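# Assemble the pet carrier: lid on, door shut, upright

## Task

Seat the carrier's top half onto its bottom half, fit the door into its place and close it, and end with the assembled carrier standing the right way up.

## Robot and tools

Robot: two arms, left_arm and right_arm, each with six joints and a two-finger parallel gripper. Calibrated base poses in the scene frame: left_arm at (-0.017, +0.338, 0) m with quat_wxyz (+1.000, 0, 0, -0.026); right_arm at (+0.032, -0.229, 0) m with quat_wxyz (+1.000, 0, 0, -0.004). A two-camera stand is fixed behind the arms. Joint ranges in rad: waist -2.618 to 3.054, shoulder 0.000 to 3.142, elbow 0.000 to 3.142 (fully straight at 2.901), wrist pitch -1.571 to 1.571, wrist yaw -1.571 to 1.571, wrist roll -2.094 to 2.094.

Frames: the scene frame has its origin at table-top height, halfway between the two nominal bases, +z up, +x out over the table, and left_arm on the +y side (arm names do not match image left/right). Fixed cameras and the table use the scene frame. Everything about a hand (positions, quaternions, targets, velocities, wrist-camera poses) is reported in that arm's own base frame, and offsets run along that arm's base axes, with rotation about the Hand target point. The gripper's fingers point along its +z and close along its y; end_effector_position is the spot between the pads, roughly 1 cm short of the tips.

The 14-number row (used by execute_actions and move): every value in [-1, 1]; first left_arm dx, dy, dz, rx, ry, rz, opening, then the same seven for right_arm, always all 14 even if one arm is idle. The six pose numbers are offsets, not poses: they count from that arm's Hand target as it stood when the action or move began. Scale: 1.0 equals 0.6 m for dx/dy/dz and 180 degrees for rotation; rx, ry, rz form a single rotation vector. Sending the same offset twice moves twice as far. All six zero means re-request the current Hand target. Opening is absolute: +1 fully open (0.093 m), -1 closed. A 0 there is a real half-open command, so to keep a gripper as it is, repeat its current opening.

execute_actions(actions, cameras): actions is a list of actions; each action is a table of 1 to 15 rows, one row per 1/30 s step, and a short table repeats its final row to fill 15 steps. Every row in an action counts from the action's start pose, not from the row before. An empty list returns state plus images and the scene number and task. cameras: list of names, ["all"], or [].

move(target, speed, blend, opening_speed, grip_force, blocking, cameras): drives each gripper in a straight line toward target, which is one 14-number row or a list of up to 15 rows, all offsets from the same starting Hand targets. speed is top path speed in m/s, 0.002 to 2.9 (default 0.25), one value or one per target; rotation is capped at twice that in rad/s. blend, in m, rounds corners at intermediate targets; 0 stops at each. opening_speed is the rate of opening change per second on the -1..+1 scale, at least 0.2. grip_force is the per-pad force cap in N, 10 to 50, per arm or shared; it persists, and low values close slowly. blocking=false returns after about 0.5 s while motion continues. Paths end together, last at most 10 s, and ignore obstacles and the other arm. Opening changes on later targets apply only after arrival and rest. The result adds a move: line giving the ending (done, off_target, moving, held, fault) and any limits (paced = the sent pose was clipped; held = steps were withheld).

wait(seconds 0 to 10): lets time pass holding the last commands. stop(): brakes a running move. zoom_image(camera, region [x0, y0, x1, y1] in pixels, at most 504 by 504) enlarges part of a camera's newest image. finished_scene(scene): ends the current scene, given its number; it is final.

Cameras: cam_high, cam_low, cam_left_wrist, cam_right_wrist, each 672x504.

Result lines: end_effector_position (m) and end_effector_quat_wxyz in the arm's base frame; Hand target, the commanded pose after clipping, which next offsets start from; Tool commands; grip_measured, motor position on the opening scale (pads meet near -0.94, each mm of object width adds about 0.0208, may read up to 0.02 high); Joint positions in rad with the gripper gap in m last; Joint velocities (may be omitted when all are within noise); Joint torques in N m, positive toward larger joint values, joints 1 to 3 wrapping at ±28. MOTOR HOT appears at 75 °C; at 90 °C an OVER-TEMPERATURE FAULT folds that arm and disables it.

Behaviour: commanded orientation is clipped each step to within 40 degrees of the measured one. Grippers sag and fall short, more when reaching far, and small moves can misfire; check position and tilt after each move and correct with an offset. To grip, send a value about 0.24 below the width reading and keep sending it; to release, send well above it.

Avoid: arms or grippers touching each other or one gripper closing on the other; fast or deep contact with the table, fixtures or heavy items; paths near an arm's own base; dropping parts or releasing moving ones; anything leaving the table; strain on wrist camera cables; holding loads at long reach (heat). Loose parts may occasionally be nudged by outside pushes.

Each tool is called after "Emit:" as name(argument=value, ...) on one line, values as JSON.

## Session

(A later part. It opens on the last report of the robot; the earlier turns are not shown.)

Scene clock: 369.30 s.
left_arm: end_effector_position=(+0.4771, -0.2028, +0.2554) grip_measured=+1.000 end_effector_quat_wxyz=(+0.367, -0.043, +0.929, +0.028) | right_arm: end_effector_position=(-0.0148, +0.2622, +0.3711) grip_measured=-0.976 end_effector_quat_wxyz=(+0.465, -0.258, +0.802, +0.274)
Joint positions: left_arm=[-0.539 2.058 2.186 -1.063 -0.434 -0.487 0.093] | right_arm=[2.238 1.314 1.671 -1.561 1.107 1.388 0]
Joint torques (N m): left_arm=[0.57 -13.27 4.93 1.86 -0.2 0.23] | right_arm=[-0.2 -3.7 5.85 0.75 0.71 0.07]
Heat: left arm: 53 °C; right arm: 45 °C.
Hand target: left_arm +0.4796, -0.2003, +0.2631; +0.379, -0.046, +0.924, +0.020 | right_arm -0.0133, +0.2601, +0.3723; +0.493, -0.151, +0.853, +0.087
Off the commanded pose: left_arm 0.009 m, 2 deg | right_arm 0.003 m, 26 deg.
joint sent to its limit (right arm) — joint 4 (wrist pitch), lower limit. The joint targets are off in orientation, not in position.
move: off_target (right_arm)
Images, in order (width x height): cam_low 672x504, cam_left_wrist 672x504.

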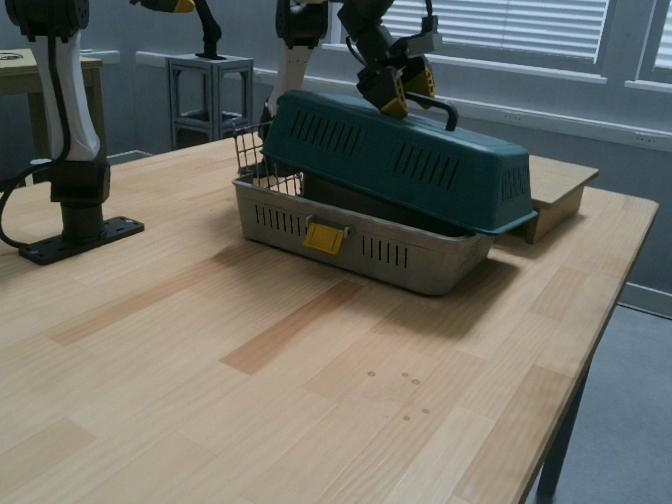

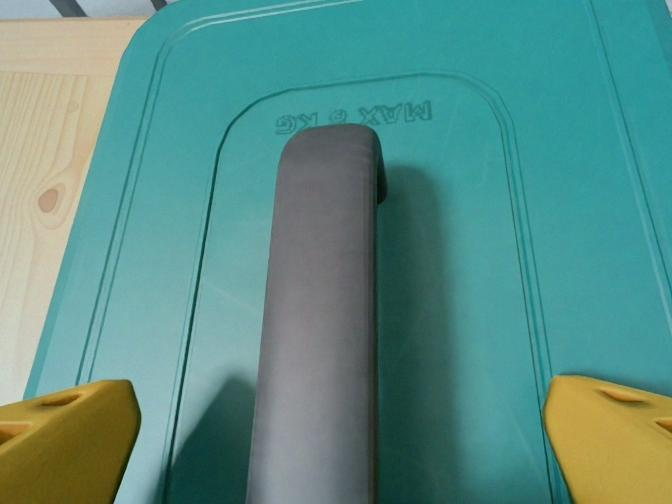

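Emit:
move(target=[[0.0,0.013,0.004,0,-0.0,0,1,0,0,0,0,0,0,-1],[0.0,0.013,0.004,0,-0.0,0,-1,0,0,0,0,0,0,-1]], cameras=["cam_low","cam_left_wrist","cam_right_wrist"], speed=0.08, opening_speed=1)

Emit:
zoom_image(camera="cam_low", region=[320, 0, 520, 150])

Scene clock: 375.63 s.
left_arm: end_effector_position=(+0.4808, -0.1989, +0.2529) grip_measured=-0.618 end_effector_quat_wxyz=(+0.366, -0.044, +0.929, +0.020) | right_arm: end_effector_position=(-0.0148, +0.2622, +0.3711) grip_measured=-0.976 end_effector_quat_wxyz=(+0.465, -0.258, +0.802, +0.274)
Joint positions: left_arm=[-0.521 2.048 2.16 -1.034 -0.408 -0.476 0.016] | right_arm=[2.238 1.314 1.671 -1.561 1.107 1.388 0]
Joint torques (N m): left_arm=[0.53 -13.81 5.76 1.65 -0.34 0.26] | right_arm=[-0.16 -3.69 5.83 0.74 0.7 0.07]
Heat: left arm: 53 °C; right arm: 45 °C.
Hand target: left_arm +0.4797, -0.1925, +0.2656; +0.379, -0.047, +0.924, +0.020 | right_arm -0.0133, +0.2601, +0.3723; +0.493, -0.151, +0.853, +0.087
Off the commanded pose: left_arm 0.014 m, 2 deg | right_arm 0.003 m, 26 deg.
joint sent to its limit (right arm) — joint 4 (wrist pitch), lower limit. The joint targets are off in orientation, not in position.
move: off_target (left_arm, right_arm); target 2's new opening was sent with left_arm's hand 0.014 m and 2 deg from that target
Images, in order (width x height): cam_low 672x504, cam_left_wrist 672x504, cam_right_wrist 672x504.

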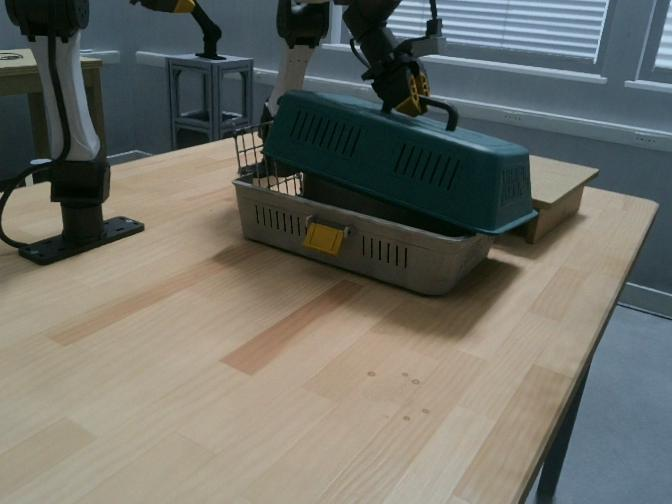

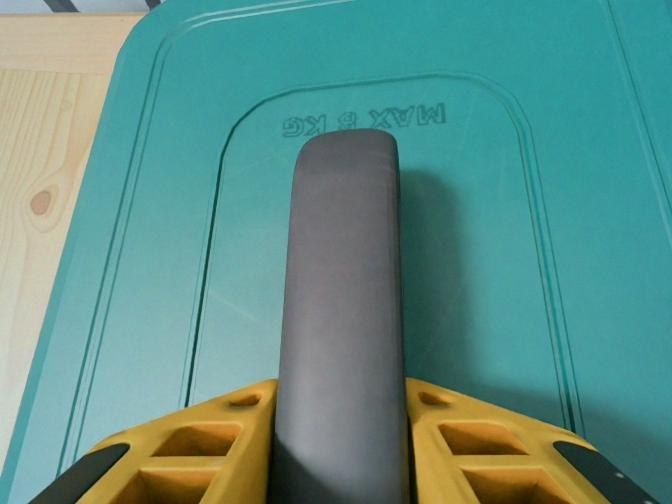

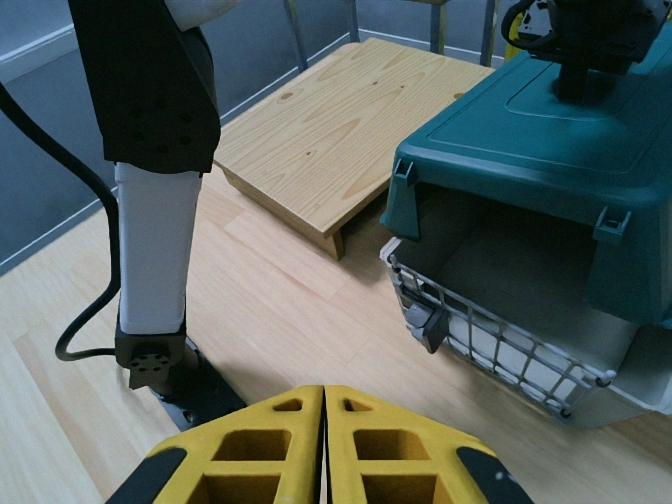

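Scaled by 2.520 from the camera's 672x504 image, which has a finer 960x720 frame.

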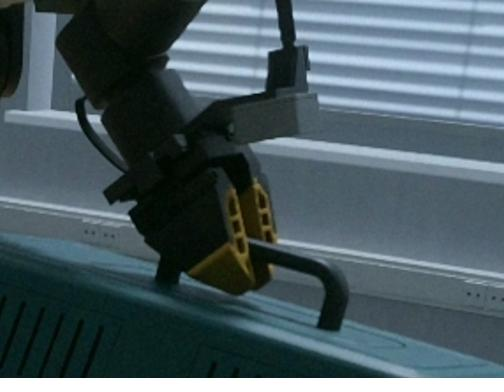

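Emit:
move(target=[[0.0,0.0,0.06,0,-0.04,0,-1,0,0,0,0,0,0,-1],[-0.03,-0.0,0.12,0,-0.09,0,-1,0,0,0,0,0,0,-1]], cameras=["cam_high","cam_low","cam_right_wrist"], speed=0.08, blend=0.01)

Scene clock: 381.13 s.
left_arm: end_effector_position=(+0.4573, -0.1948, +0.2786) grip_measured=-0.627 end_effector_quat_wxyz=(+0.430, -0.024, +0.902, +0.040) | right_arm: end_effector_position=(-0.0148, +0.2622, +0.3711) grip_measured=-0.976 end_effector_quat_wxyz=(+0.465, -0.258, +0.802, +0.274)
Joint positions: left_arm=[-0.572 1.863 1.91 -0.856 -0.52 -0.413 0.015] | right_arm=[2.238 1.314 1.671 -1.561 1.107 1.388 0]
Joint torques (N m): left_arm=[-0.43 -16.91 7.65 2.68 -0.66 0.27] | right_arm=[-0.17 -3.71 5.85 0.74 0.7 0.07]
Heat: left arm: 53 °C; right arm: 45 °C.
Hand target: left_arm +0.4617, -0.1926, +0.3376; +0.506, -0.049, +0.861, +0.013 | right_arm -0.0133, +0.2601, +0.3723; +0.493, -0.151, +0.853, +0.087
Off the commanded pose: left_arm 0.059 m, 11 deg | right_arm 0.003 m, 26 deg.
joint sent to its limit (right arm) — joint 4 (wrist pitch), lower limit. The joint targets are off in orientation, not in position.
move: off_target (left_arm, right_arm)
Images, in order (width x height): cam_high 672x504, cam_low 672x504, cam_right_wrist 672x504.

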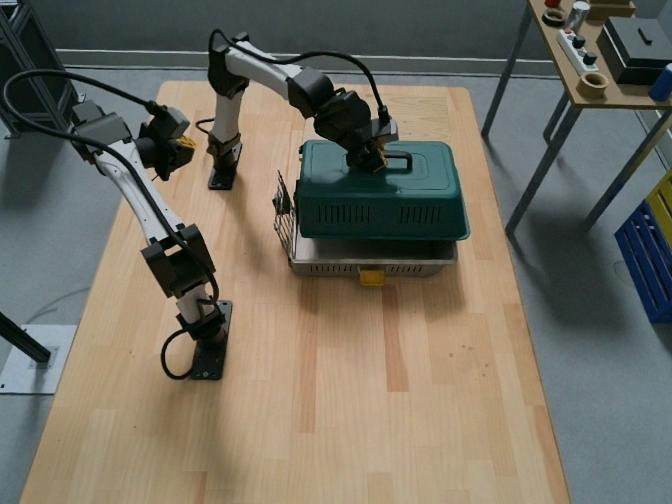

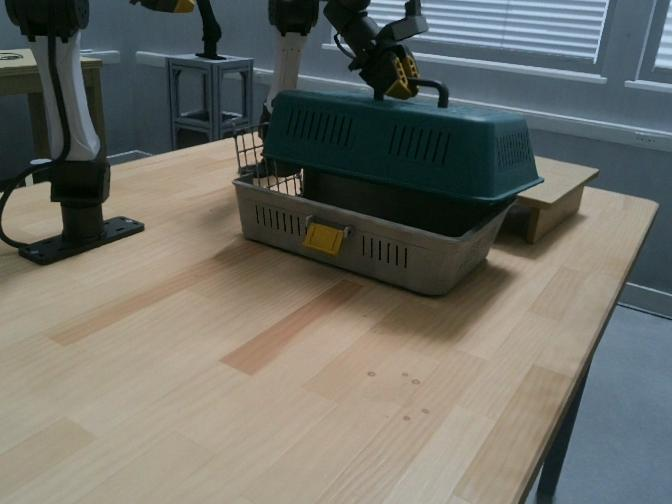

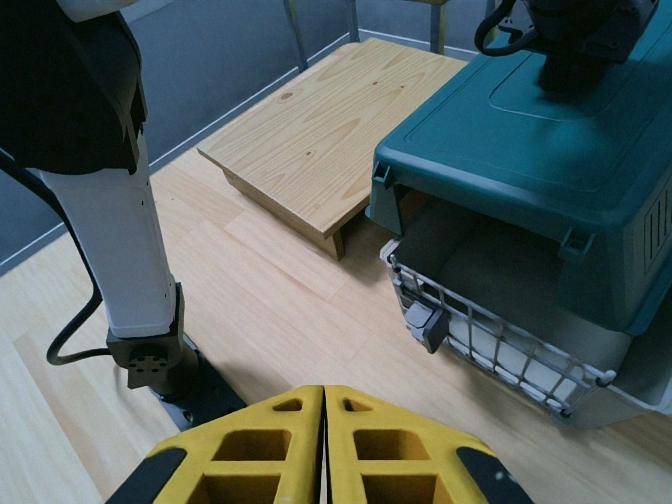

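Emit:
move(target=[-0.072,-0.079,0.02,0,-0.0,0,-1,0,0,0,0,0,0,-1], cameras=["cam_high","cam_low","cam_right_wrist"], speed=0.08)

Emit:
zoom_image(camera="cam_right_wrist", region=[340, 130, 672, 440])

Emit:
zoom_image(camera="cam_high", region=[250, 140, 490, 300])

Scene clock: 391.20 s.
left_arm: end_effector_position=(+0.4128, -0.2437, +0.2901) grip_measured=-0.627 end_effector_quat_wxyz=(+0.440, -0.003, +0.897, +0.048) | right_arm: end_effector_position=(-0.0148, +0.2622, +0.3711) grip_measured=-0.976 end_effector_quat_wxyz=(+0.465, -0.258, +0.802, +0.274)
Joint positions: left_arm=[-0.746 1.857 1.948 -0.955 -0.644 -0.508 0.015] | right_arm=[2.238 1.314 1.671 -1.561 1.107 1.388 0]
Joint torques (N m): left_arm=[-0.06 -14.6 11.43 2.17 -0.85 -0.04] | right_arm=[-0.18 -3.67 5.82 0.74 0.71 0.07]
Heat: left arm: 54 °C; right arm: 44 °C.
Hand target: left_arm +0.4184, -0.2400, +0.3496; +0.506, -0.049, +0.861, +0.013 | right_arm -0.0133, +0.2601, +0.3723; +0.493, -0.151, +0.853, +0.087
Off the commanded pose: left_arm 0.060 m, 11 deg | right_arm 0.003 m, 26 deg.
joint sent to its limit (right arm) — joint 4 (wrist pitch), lower limit. The joint targets are off in orientation, not in position.
move: off_target (left_arm, right_arm)
Images, in order (width x height): cam_high 672x504, cam_low 672x504, cam_right_wrist 672x504.

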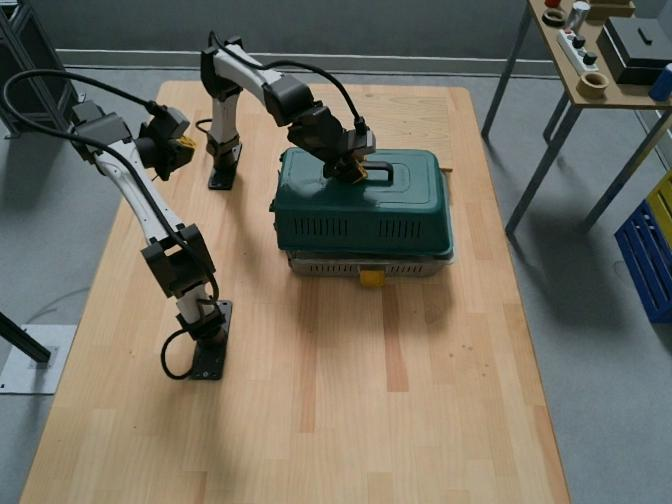

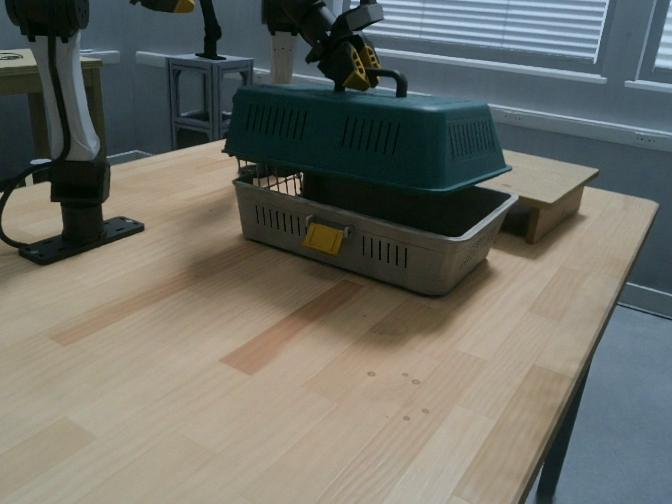

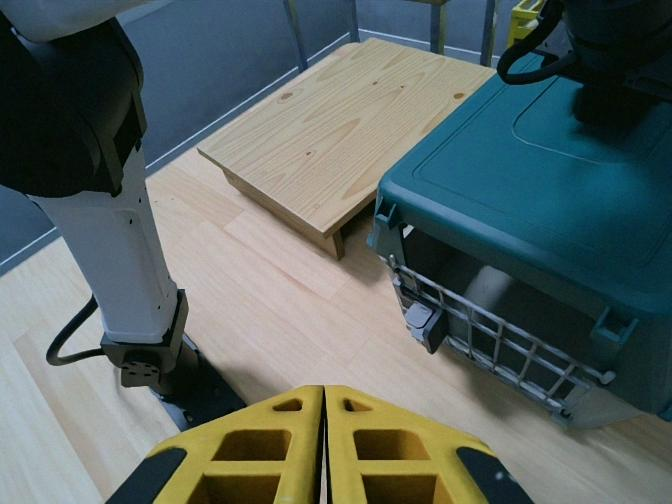

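Scaled by 1.518 from the camera's 672x504 image, which has a finer 960x720 frame.

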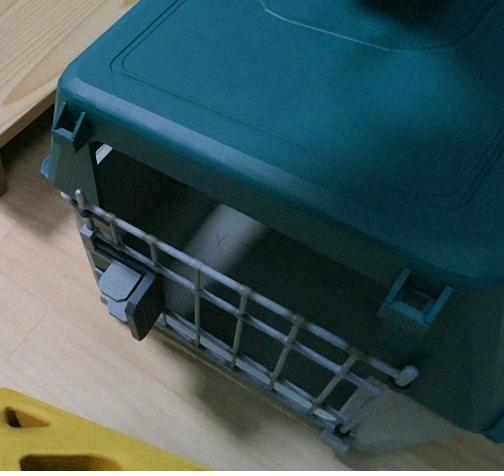

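Scaled by 2.100 from the camera's 672x504 image, which has a finer 960x720 frame.

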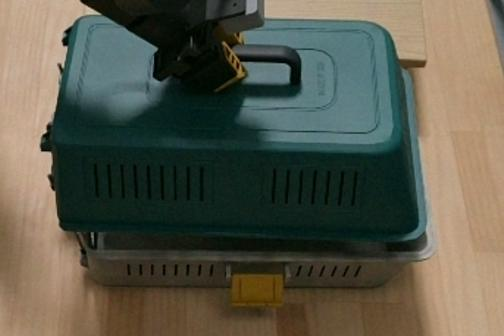

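Emit:
move(target=[-0.015,-0.017,-0.035,0,-0.0,0,-1,0,0,0,0,0,0,-1], cameras=["cam_high","cam_low","cam_right_wrist"], speed=0.05)

Emit:
zoom_image(camera="cam_right_wrist", region=[340, 130, 672, 440])

Emit:
zoom_image(camera="cam_high", region=[250, 140, 490, 300])

Scene clock: 411.30 s.
left_arm: end_effector_position=(+0.4091, -0.2512, +0.2794) grip_measured=-0.627 end_effector_quat_wxyz=(+0.445, -0.012, +0.894, +0.050) | right_arm: end_effector_position=(-0.0148, +0.2622, +0.3711) grip_measured=-0.976 end_effector_quat_wxyz=(+0.465, -0.258, +0.802, +0.274)
Joint positions: left_arm=[-0.773 1.857 1.899 -0.917 -0.678 -0.545 0.015] | right_arm=[2.238 1.314 1.671 -1.561 1.107 1.388 0]
Joint torques (N m): left_arm=[-0.65 -16.14 7.3 2.34 -0.78 0.03] | right_arm=[-0.2 -3.69 5.85 0.74 0.71 0.07]
Heat: left arm: 57 °C; right arm: 44 °C.
Hand target: left_arm +0.4095, -0.2500, +0.3286; +0.506, -0.049, +0.861, +0.013 | right_arm -0.0133, +0.2601, +0.3723; +0.493, -0.151, +0.853, +0.087
Off the commanded pose: left_arm 0.049 m, 10 deg | right_arm 0.003 m, 26 deg.
joint sent to its limit (right arm) — joint 4 (wrist pitch), lower limit. The joint targets are off in orientation, not in position.
move: off_target (left_arm, right_arm)
Images, in order (width x height): cam_high 672x504, cam_low 672x504, cam_right_wrist 672x504.

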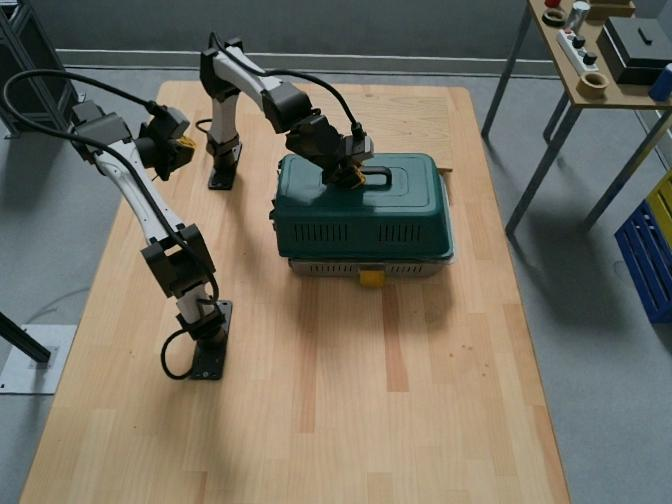

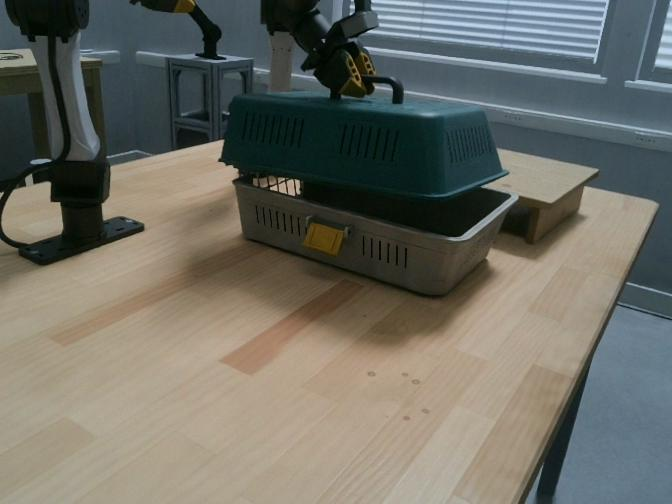

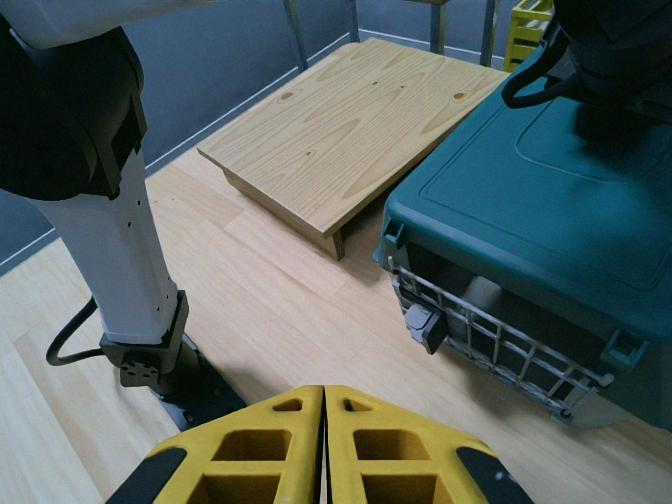

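Scaled by 1.518 from the camera's 672x504 image, which has a finer 960x720 frame.

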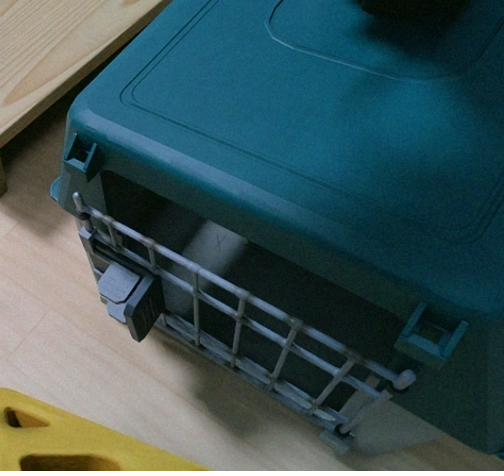

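Scaled by 2.100 from the camera's 672x504 image, which has a finer 960x720 frame.

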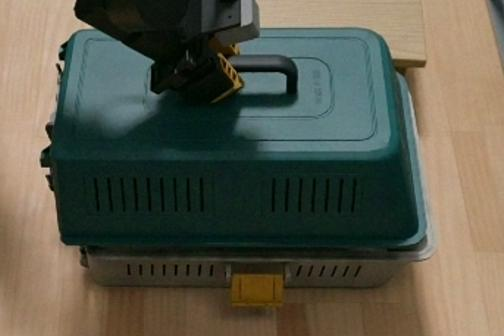

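Emit:
move(target=[-0.009,0.0,-0.035,0,-0.0,0,-1,0,0,0,0,0,0,-1], cameras=["cam_high","cam_low","cam_right_wrist"], speed=0.04)

Emit:
zoom_image(camera="cam_right_wrist", region=[340, 130, 672, 440])

Emit:
zoom_image(camera="cam_high", region=[250, 140, 490, 300])

Scene clock: 417.83 s.
left_arm: end_effector_position=(+0.4035, -0.2485, +0.2640) grip_measured=-0.627 end_effector_quat_wxyz=(+0.452, -0.017, +0.890, +0.054) | right_arm: end_effector_position=(-0.0148, +0.2622, +0.3711) grip_measured=-0.976 end_effector_quat_wxyz=(+0.465, -0.258, +0.802, +0.274)
Joint positions: left_arm=[-0.784 1.814 1.771 -0.83 -0.702 -0.558 0.015] | right_arm=[2.238 1.314 1.671 -1.561 1.107 1.388 0]
Joint torques (N m): left_arm=[-0.7 -15.46 6.89 2.35 -0.64 -0.02] | right_arm=[-0.16 -3.69 5.81 0.75 0.7 0.07]
Heat: left arm: 57 °C; right arm: 44 °C.
Hand target: left_arm +0.4042, -0.2500, +0.3075; +0.506, -0.049, +0.861, +0.013 | right_arm -0.0133, +0.2601, +0.3723; +0.493, -0.151, +0.853, +0.087
Off the commanded pose: left_arm 0.044 m, 9 deg | right_arm 0.003 m, 26 deg.
joint sent to its limit (right arm) — joint 4 (wrist pitch), lower limit. The joint targets are off in orientation, not in position.
move: off_target (left_arm, right_arm)
Images, in order (width x height): cam_high 672x504, cam_low 672x504, cam_right_wrist 672x504.

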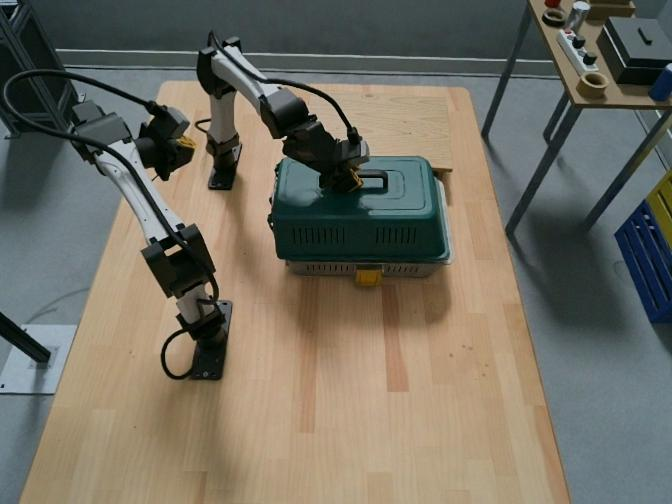

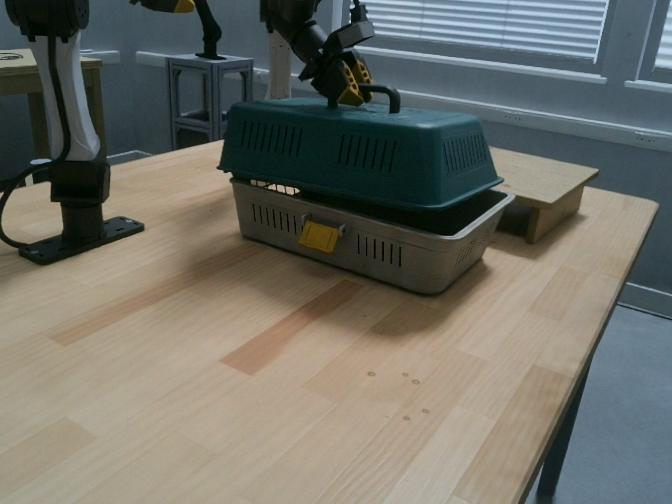

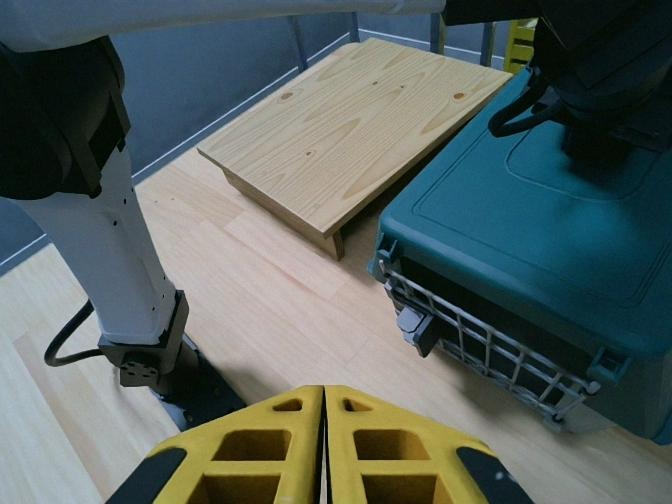

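Scaled by 1.518 from the camera's 672x504 image, which has a finer 960x720 frame.

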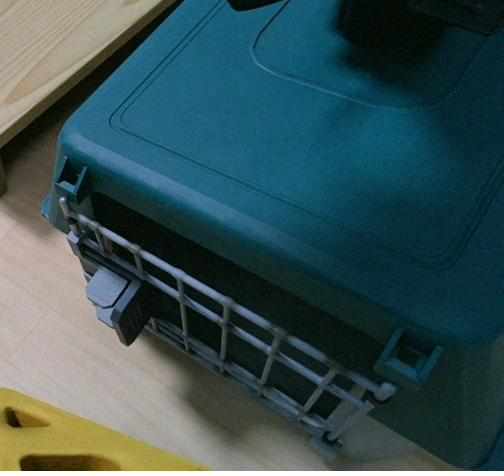

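Scaled by 2.100 from the camera's 672x504 image, which has a finer 960x720 frame.

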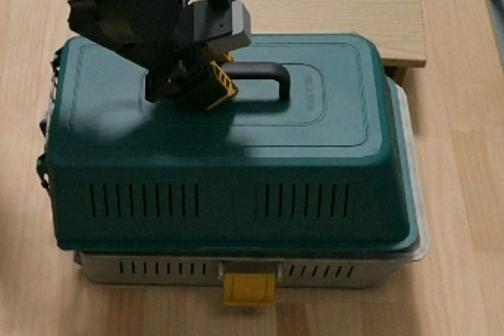

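Emit:
move(target=[[0,0.0,0.02,0,-0.0,0,-1,0,0,0,0,0,0,-1],[-0.024,0.0,0.02,0,-0.0,0,-1,0,0,0,0,0,0,-1]], cameras=["cam_high","cam_low","cam_right_wrist"], speed=0.04)

Emit:
zoom_image(camera="cam_right_wrist", region=[340, 130, 672, 440])

Emit:
zoom_image(camera="cam_low", region=[200, 80, 540, 300])

Scene clock: 427.83 s.
left_arm: end_effector_position=(+0.3934, -0.2531, +0.2708) grip_measured=-0.627 end_effector_quat_wxyz=(+0.456, -0.012, +0.888, +0.050) | right_arm: end_effector_position=(-0.0148, +0.2622, +0.3711) grip_measured=-0.976 end_effector_quat_wxyz=(+0.465, -0.258, +0.802, +0.274)
Joint positions: left_arm=[-0.81 1.796 1.771 -0.848 -0.715 -0.567 0.015] | right_arm=[2.238 1.314 1.671 -1.561 1.107 1.388 0]
Joint torques (N m): left_arm=[-0.76 -15.88 8.69 1.96 -0.68 -0.1] | right_arm=[-0.18 -3.7 5.83 0.75 0.71 0.07]
Heat: left arm: 62 °C; right arm: 44 °C.
Hand target: left_arm +0.3896, -0.2500, +0.3196; +0.506, -0.049, +0.861, +0.013 | right_arm -0.0133, +0.2601, +0.3723; +0.493, -0.151, +0.853, +0.087
Off the commanded pose: left_arm 0.049 m, 9 deg | right_arm 0.003 m, 26 deg.
joint sent to its limit (right arm) — joint 4 (wrist pitch), lower limit. The joint targets are off in orientation, not in position.
move: off_target (left_arm, right_arm)
Images, in order (width x height): cam_high 672x504, cam_low 672x504, cam_right_wrist 672x504.

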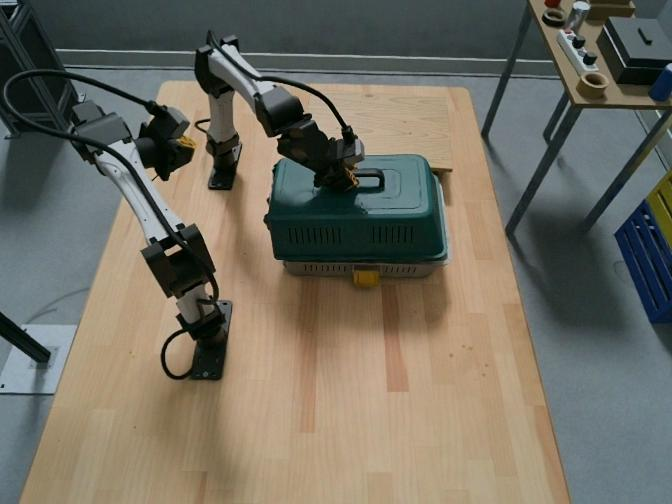

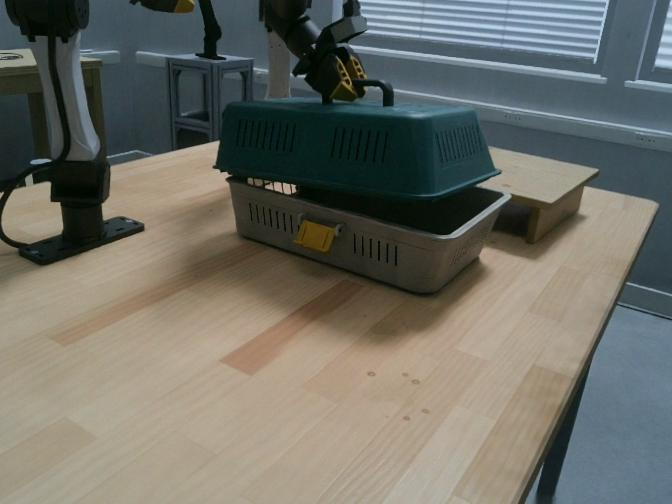

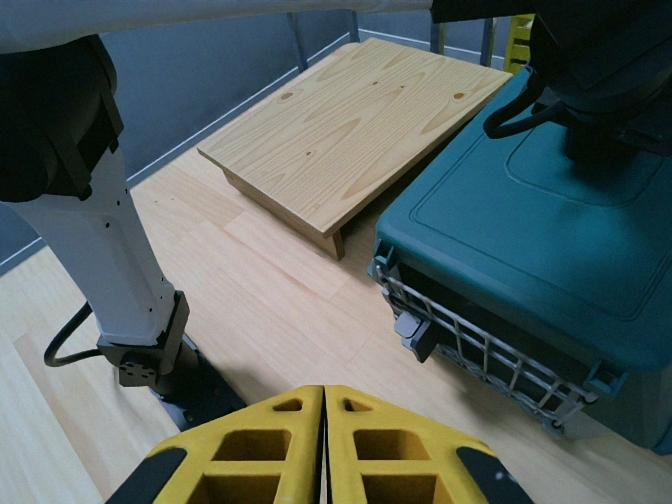

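Scaled by 1.518 from the camera's 672x504 image, which has a finer 960x720 frame.

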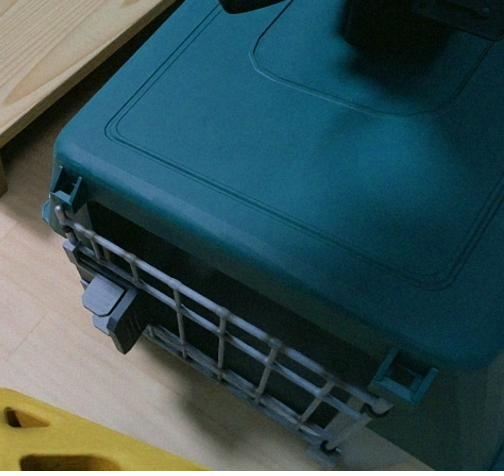

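Scaled by 1.482 from the camera's 672x504 image, which has a finer 960x720 frame.

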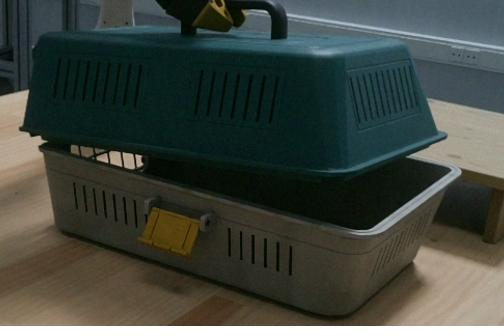

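Emit:
move(target=[-0.012,0.0,-0.035,0,-0.0,0,-1,0,0,0,0,0,0,-1], cameras=["cam_high","cam_low","cam_right_wrist"], speed=0.04)

Emit:
zoom_image(camera="cam_right_wrist", region=[340, 130, 672, 440])

Emit:
zoom_image(camera="cam_low", region=[200, 80, 540, 300])

Scene clock: 434.23 s.
left_arm: end_effector_position=(+0.3817, -0.2490, +0.2605) grip_measured=-0.627 end_effector_quat_wxyz=(+0.456, -0.007, +0.888, +0.056) | right_arm: end_effector_position=(-0.0148, +0.2622, +0.3711) grip_measured=-0.976 end_effector_quat_wxyz=(+0.465, -0.258, +0.802, +0.274)
Joint positions: left_arm=[-0.827 1.75 1.676 -0.814 -0.732 -0.573 0.015] | right_arm=[2.238 1.314 1.671 -1.561 1.107 1.388 0]
Joint torques (N m): left_arm=[-0.58 -14.5 6.76 2.31 -0.68 -0.2] | right_arm=[-0.17 -3.69 5.85 0.74 0.71 0.07]
Heat: left arm: 63 °C; right arm: 43 °C.
Hand target: left_arm +0.3826, -0.2501, +0.2984; +0.506, -0.049, +0.861, +0.013 | right_arm -0.0133, +0.2601, +0.3723; +0.493, -0.151, +0.853, +0.087
Off the commanded pose: left_arm 0.038 m, 9 deg | right_arm 0.003 m, 26 deg.
joint sent to its limit (right arm) — joint 4 (wrist pitch), lower limit. The joint targets are off in orientation, not in position.
move: off_target (left_arm, right_arm)
Images, in order (width x height): cam_high 672x504, cam_low 672x504, cam_right_wrist 672x504.

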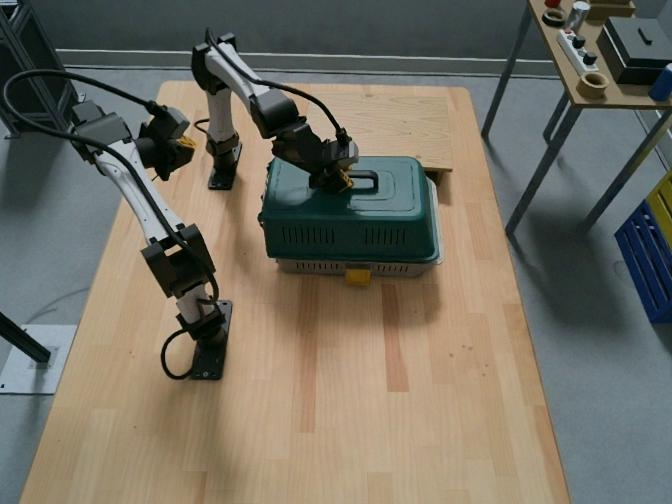

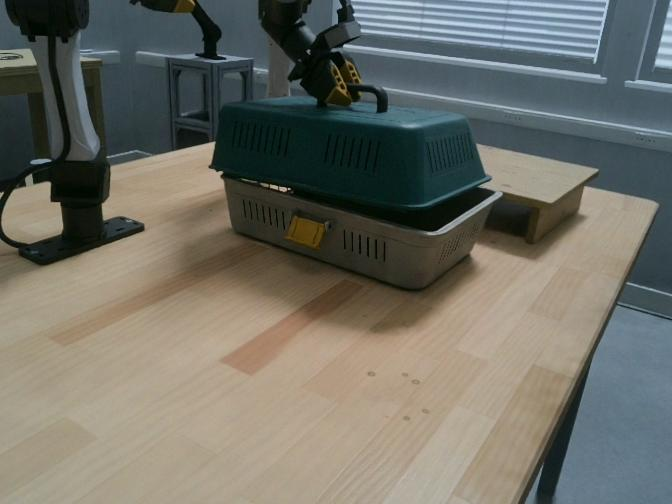

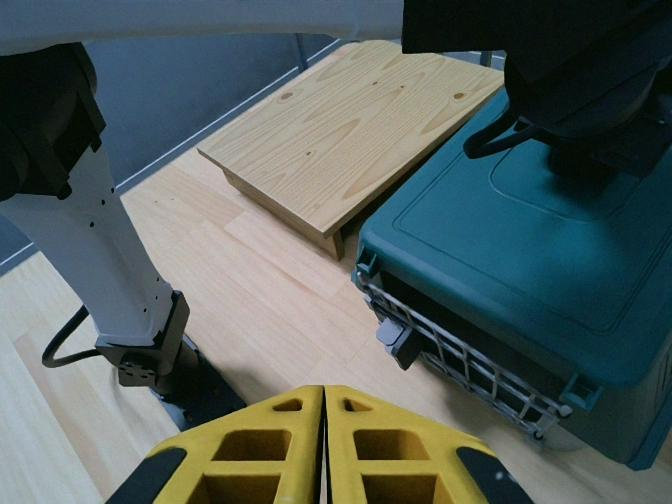

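Scaled by 1.518 from the camera's 672x504 image, which has a finer 960x720 frame.

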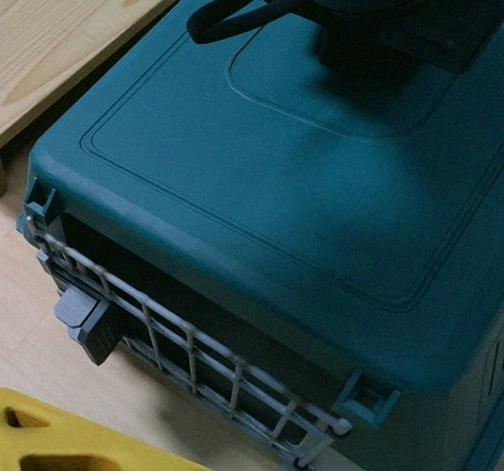

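Scaled by 1.482 from the camera's 672x504 image, which has a finer 960x720 frame.

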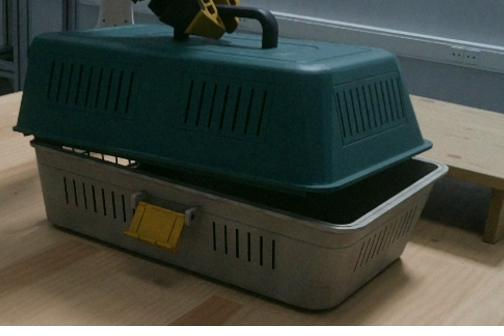

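Emit:
move(target=[[0,0.0,0.05,0,-0.0,0,-1,0,0,0,0,0,0,-1],[-0.017,0.0,0.05,0,-0.0,0,-1,0,0,0,0,0,0,-1]], cameras=["cam_high","cam_low","cam_right_wrist"], speed=0.05)

Emit:
zoom_image(camera="cam_right_wrist", region=[340, 130, 672, 440])

Scene clock: 461.20 s.
left_arm: end_effector_position=(+0.3707, -0.2538, +0.2807) grip_measured=-0.627 end_effector_quat_wxyz=(+0.454, -0.006, +0.890, +0.048) | right_arm: end_effector_position=(-0.0148, +0.2622, +0.3711) grip_measured=-0.976 end_effector_quat_wxyz=(+0.465, -0.258, +0.802, +0.274)
Joint positions: left_arm=[-0.853 1.75 1.765 -0.916 -0.731 -0.601 0.015] | right_arm=[2.238 1.314 1.671 -1.561 1.107 1.388 0]
Joint torques (N m): left_arm=[-0.42 -14 9.78 1.94 -0.85 -0.11] | right_arm=[-0.17 -3.67 5.85 0.74 0.7 0.08]
Heat: left arm: 60 °C; right arm: 43 °C.
Hand target: left_arm +0.3723, -0.2501, +0.3285; +0.506, -0.049, +0.861, +0.013 | right_arm -0.0133, +0.2601, +0.3723; +0.493, -0.151, +0.853, +0.087
Off the commanded pose: left_arm 0.048 m, 9 deg | right_arm 0.003 m, 26 deg.
joint sent to its limit (right arm) — joint 4 (wrist pitch), lower limit. The joint targets are off in orientation, not in position.
move: off_target (left_arm, right_arm)
Images, in order (width x height): cam_high 672x504, cam_low 672x504, cam_right_wrist 672x504.

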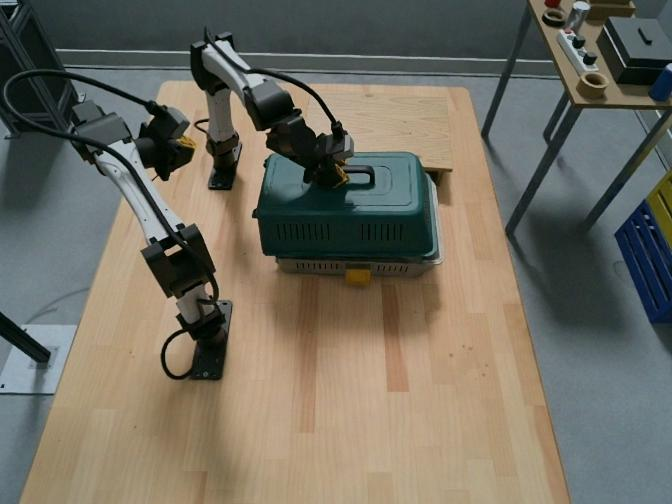

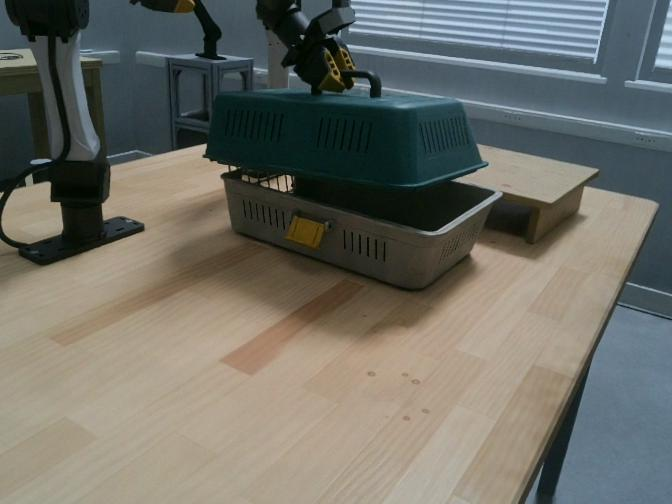

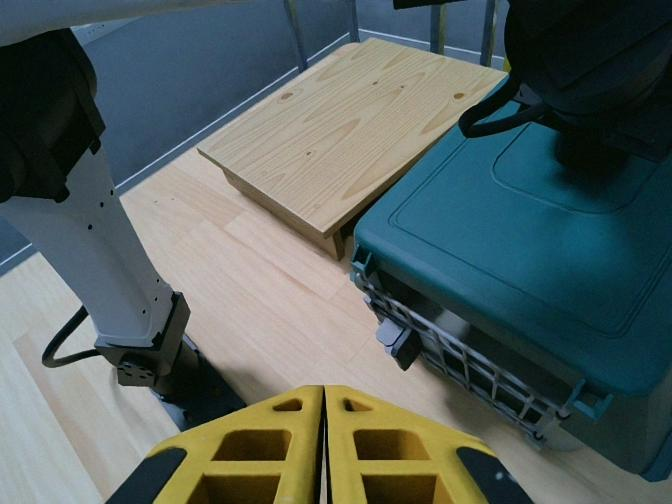

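Scaled by 1.518 from the camera's 672x504 image, which has a finer 960x720 frame.

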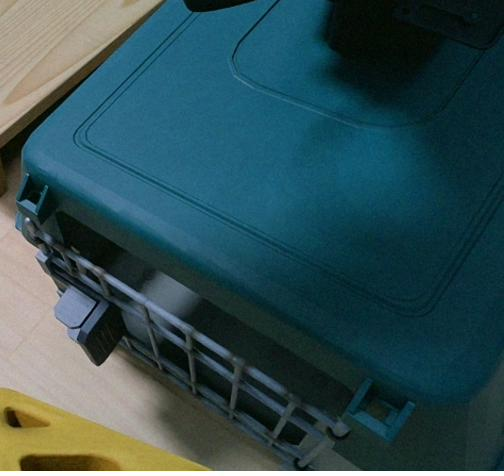

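Emit:
move(target=[[-0.005,0.016,0.0,0,-0.0,0,-1,0,0,0,0,0,0,-1],[-0.005,0.016,-0.04,0,-0.0,0,-1,0,0,0,0,0,0,-1]], cameras=["cam_high","cam_low","cam_right_wrist"], speed=0.05)

Emit:
zoom_image(camera="cam_right_wrist", region=[340, 160, 640, 460])

Scene clock: 467.90 s.
left_arm: end_effector_position=(+0.3644, -0.2454, +0.2620) grip_measured=-0.627 end_effector_quat_wxyz=(+0.452, -0.007, +0.891, +0.050) | right_arm: end_effector_position=(-0.0148, +0.2622, +0.3711) grip_measured=-0.976 end_effector_quat_wxyz=(+0.465, -0.258, +0.802, +0.274)
Joint positions: left_arm=[-0.852 1.698 1.632 -0.842 -0.732 -0.605 0.015] | right_arm=[2.238 1.314 1.671 -1.561 1.107 1.388 0]
Joint torques (N m): left_arm=[0.43 -14.41 7.1 2.28 -0.8 -0.03] | right_arm=[-0.18 -3.69 5.85 0.74 0.71 0.07]
Heat: left arm: 60 °C; right arm: 43 °C.
Hand target: left_arm +0.3692, -0.2405, +0.3046; +0.506, -0.049, +0.861, +0.013 | right_arm -0.0133, +0.2601, +0.3723; +0.493, -0.151, +0.853, +0.087
Off the commanded pose: left_arm 0.043 m, 10 deg | right_arm 0.003 m, 26 deg.
joint sent to its limit (right arm) — joint 4 (wrist pitch), lower limit. The joint targets are off in orientation, not in position.
move: off_target (left_arm, right_arm)
Images, in order (width x height): cam_high 672x504, cam_low 672x504, cam_right_wrist 672x504.

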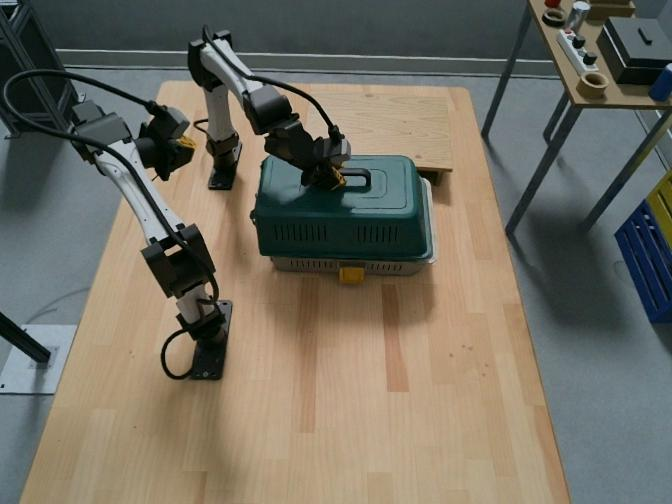

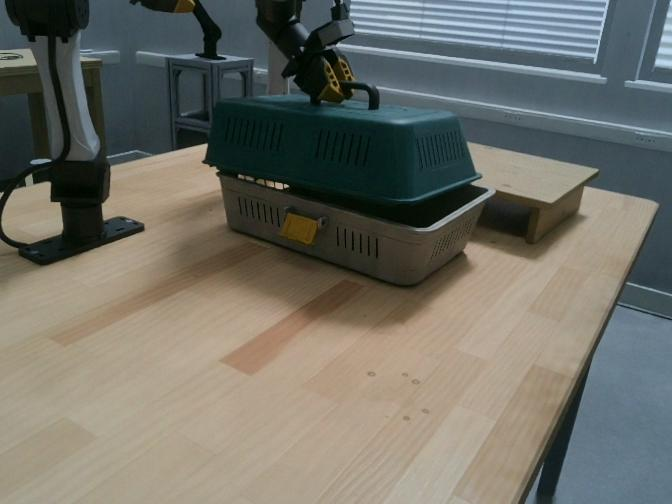

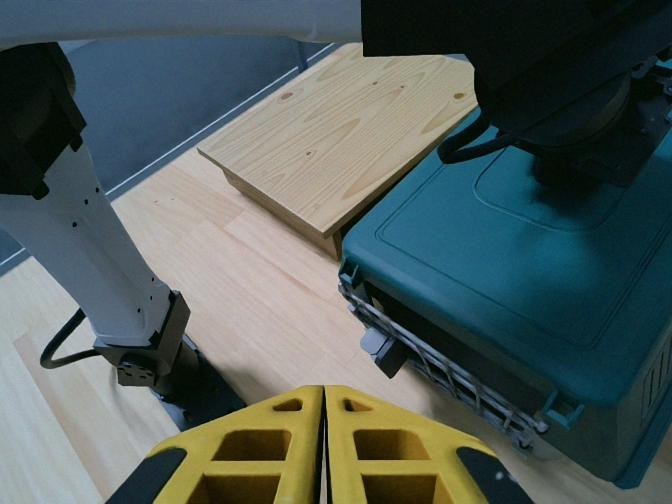

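Scaled by 1.680 from the camera's 672x504 image, which has a finer 960x720 frame.

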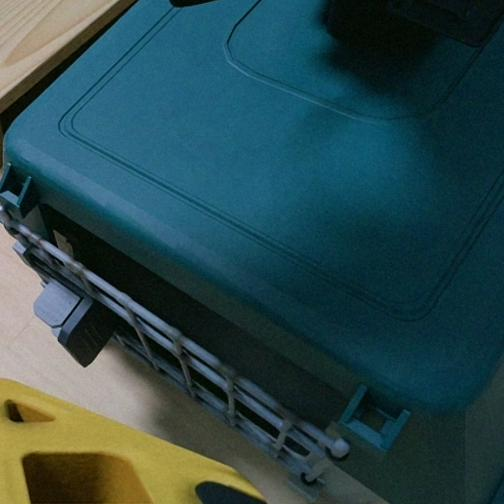

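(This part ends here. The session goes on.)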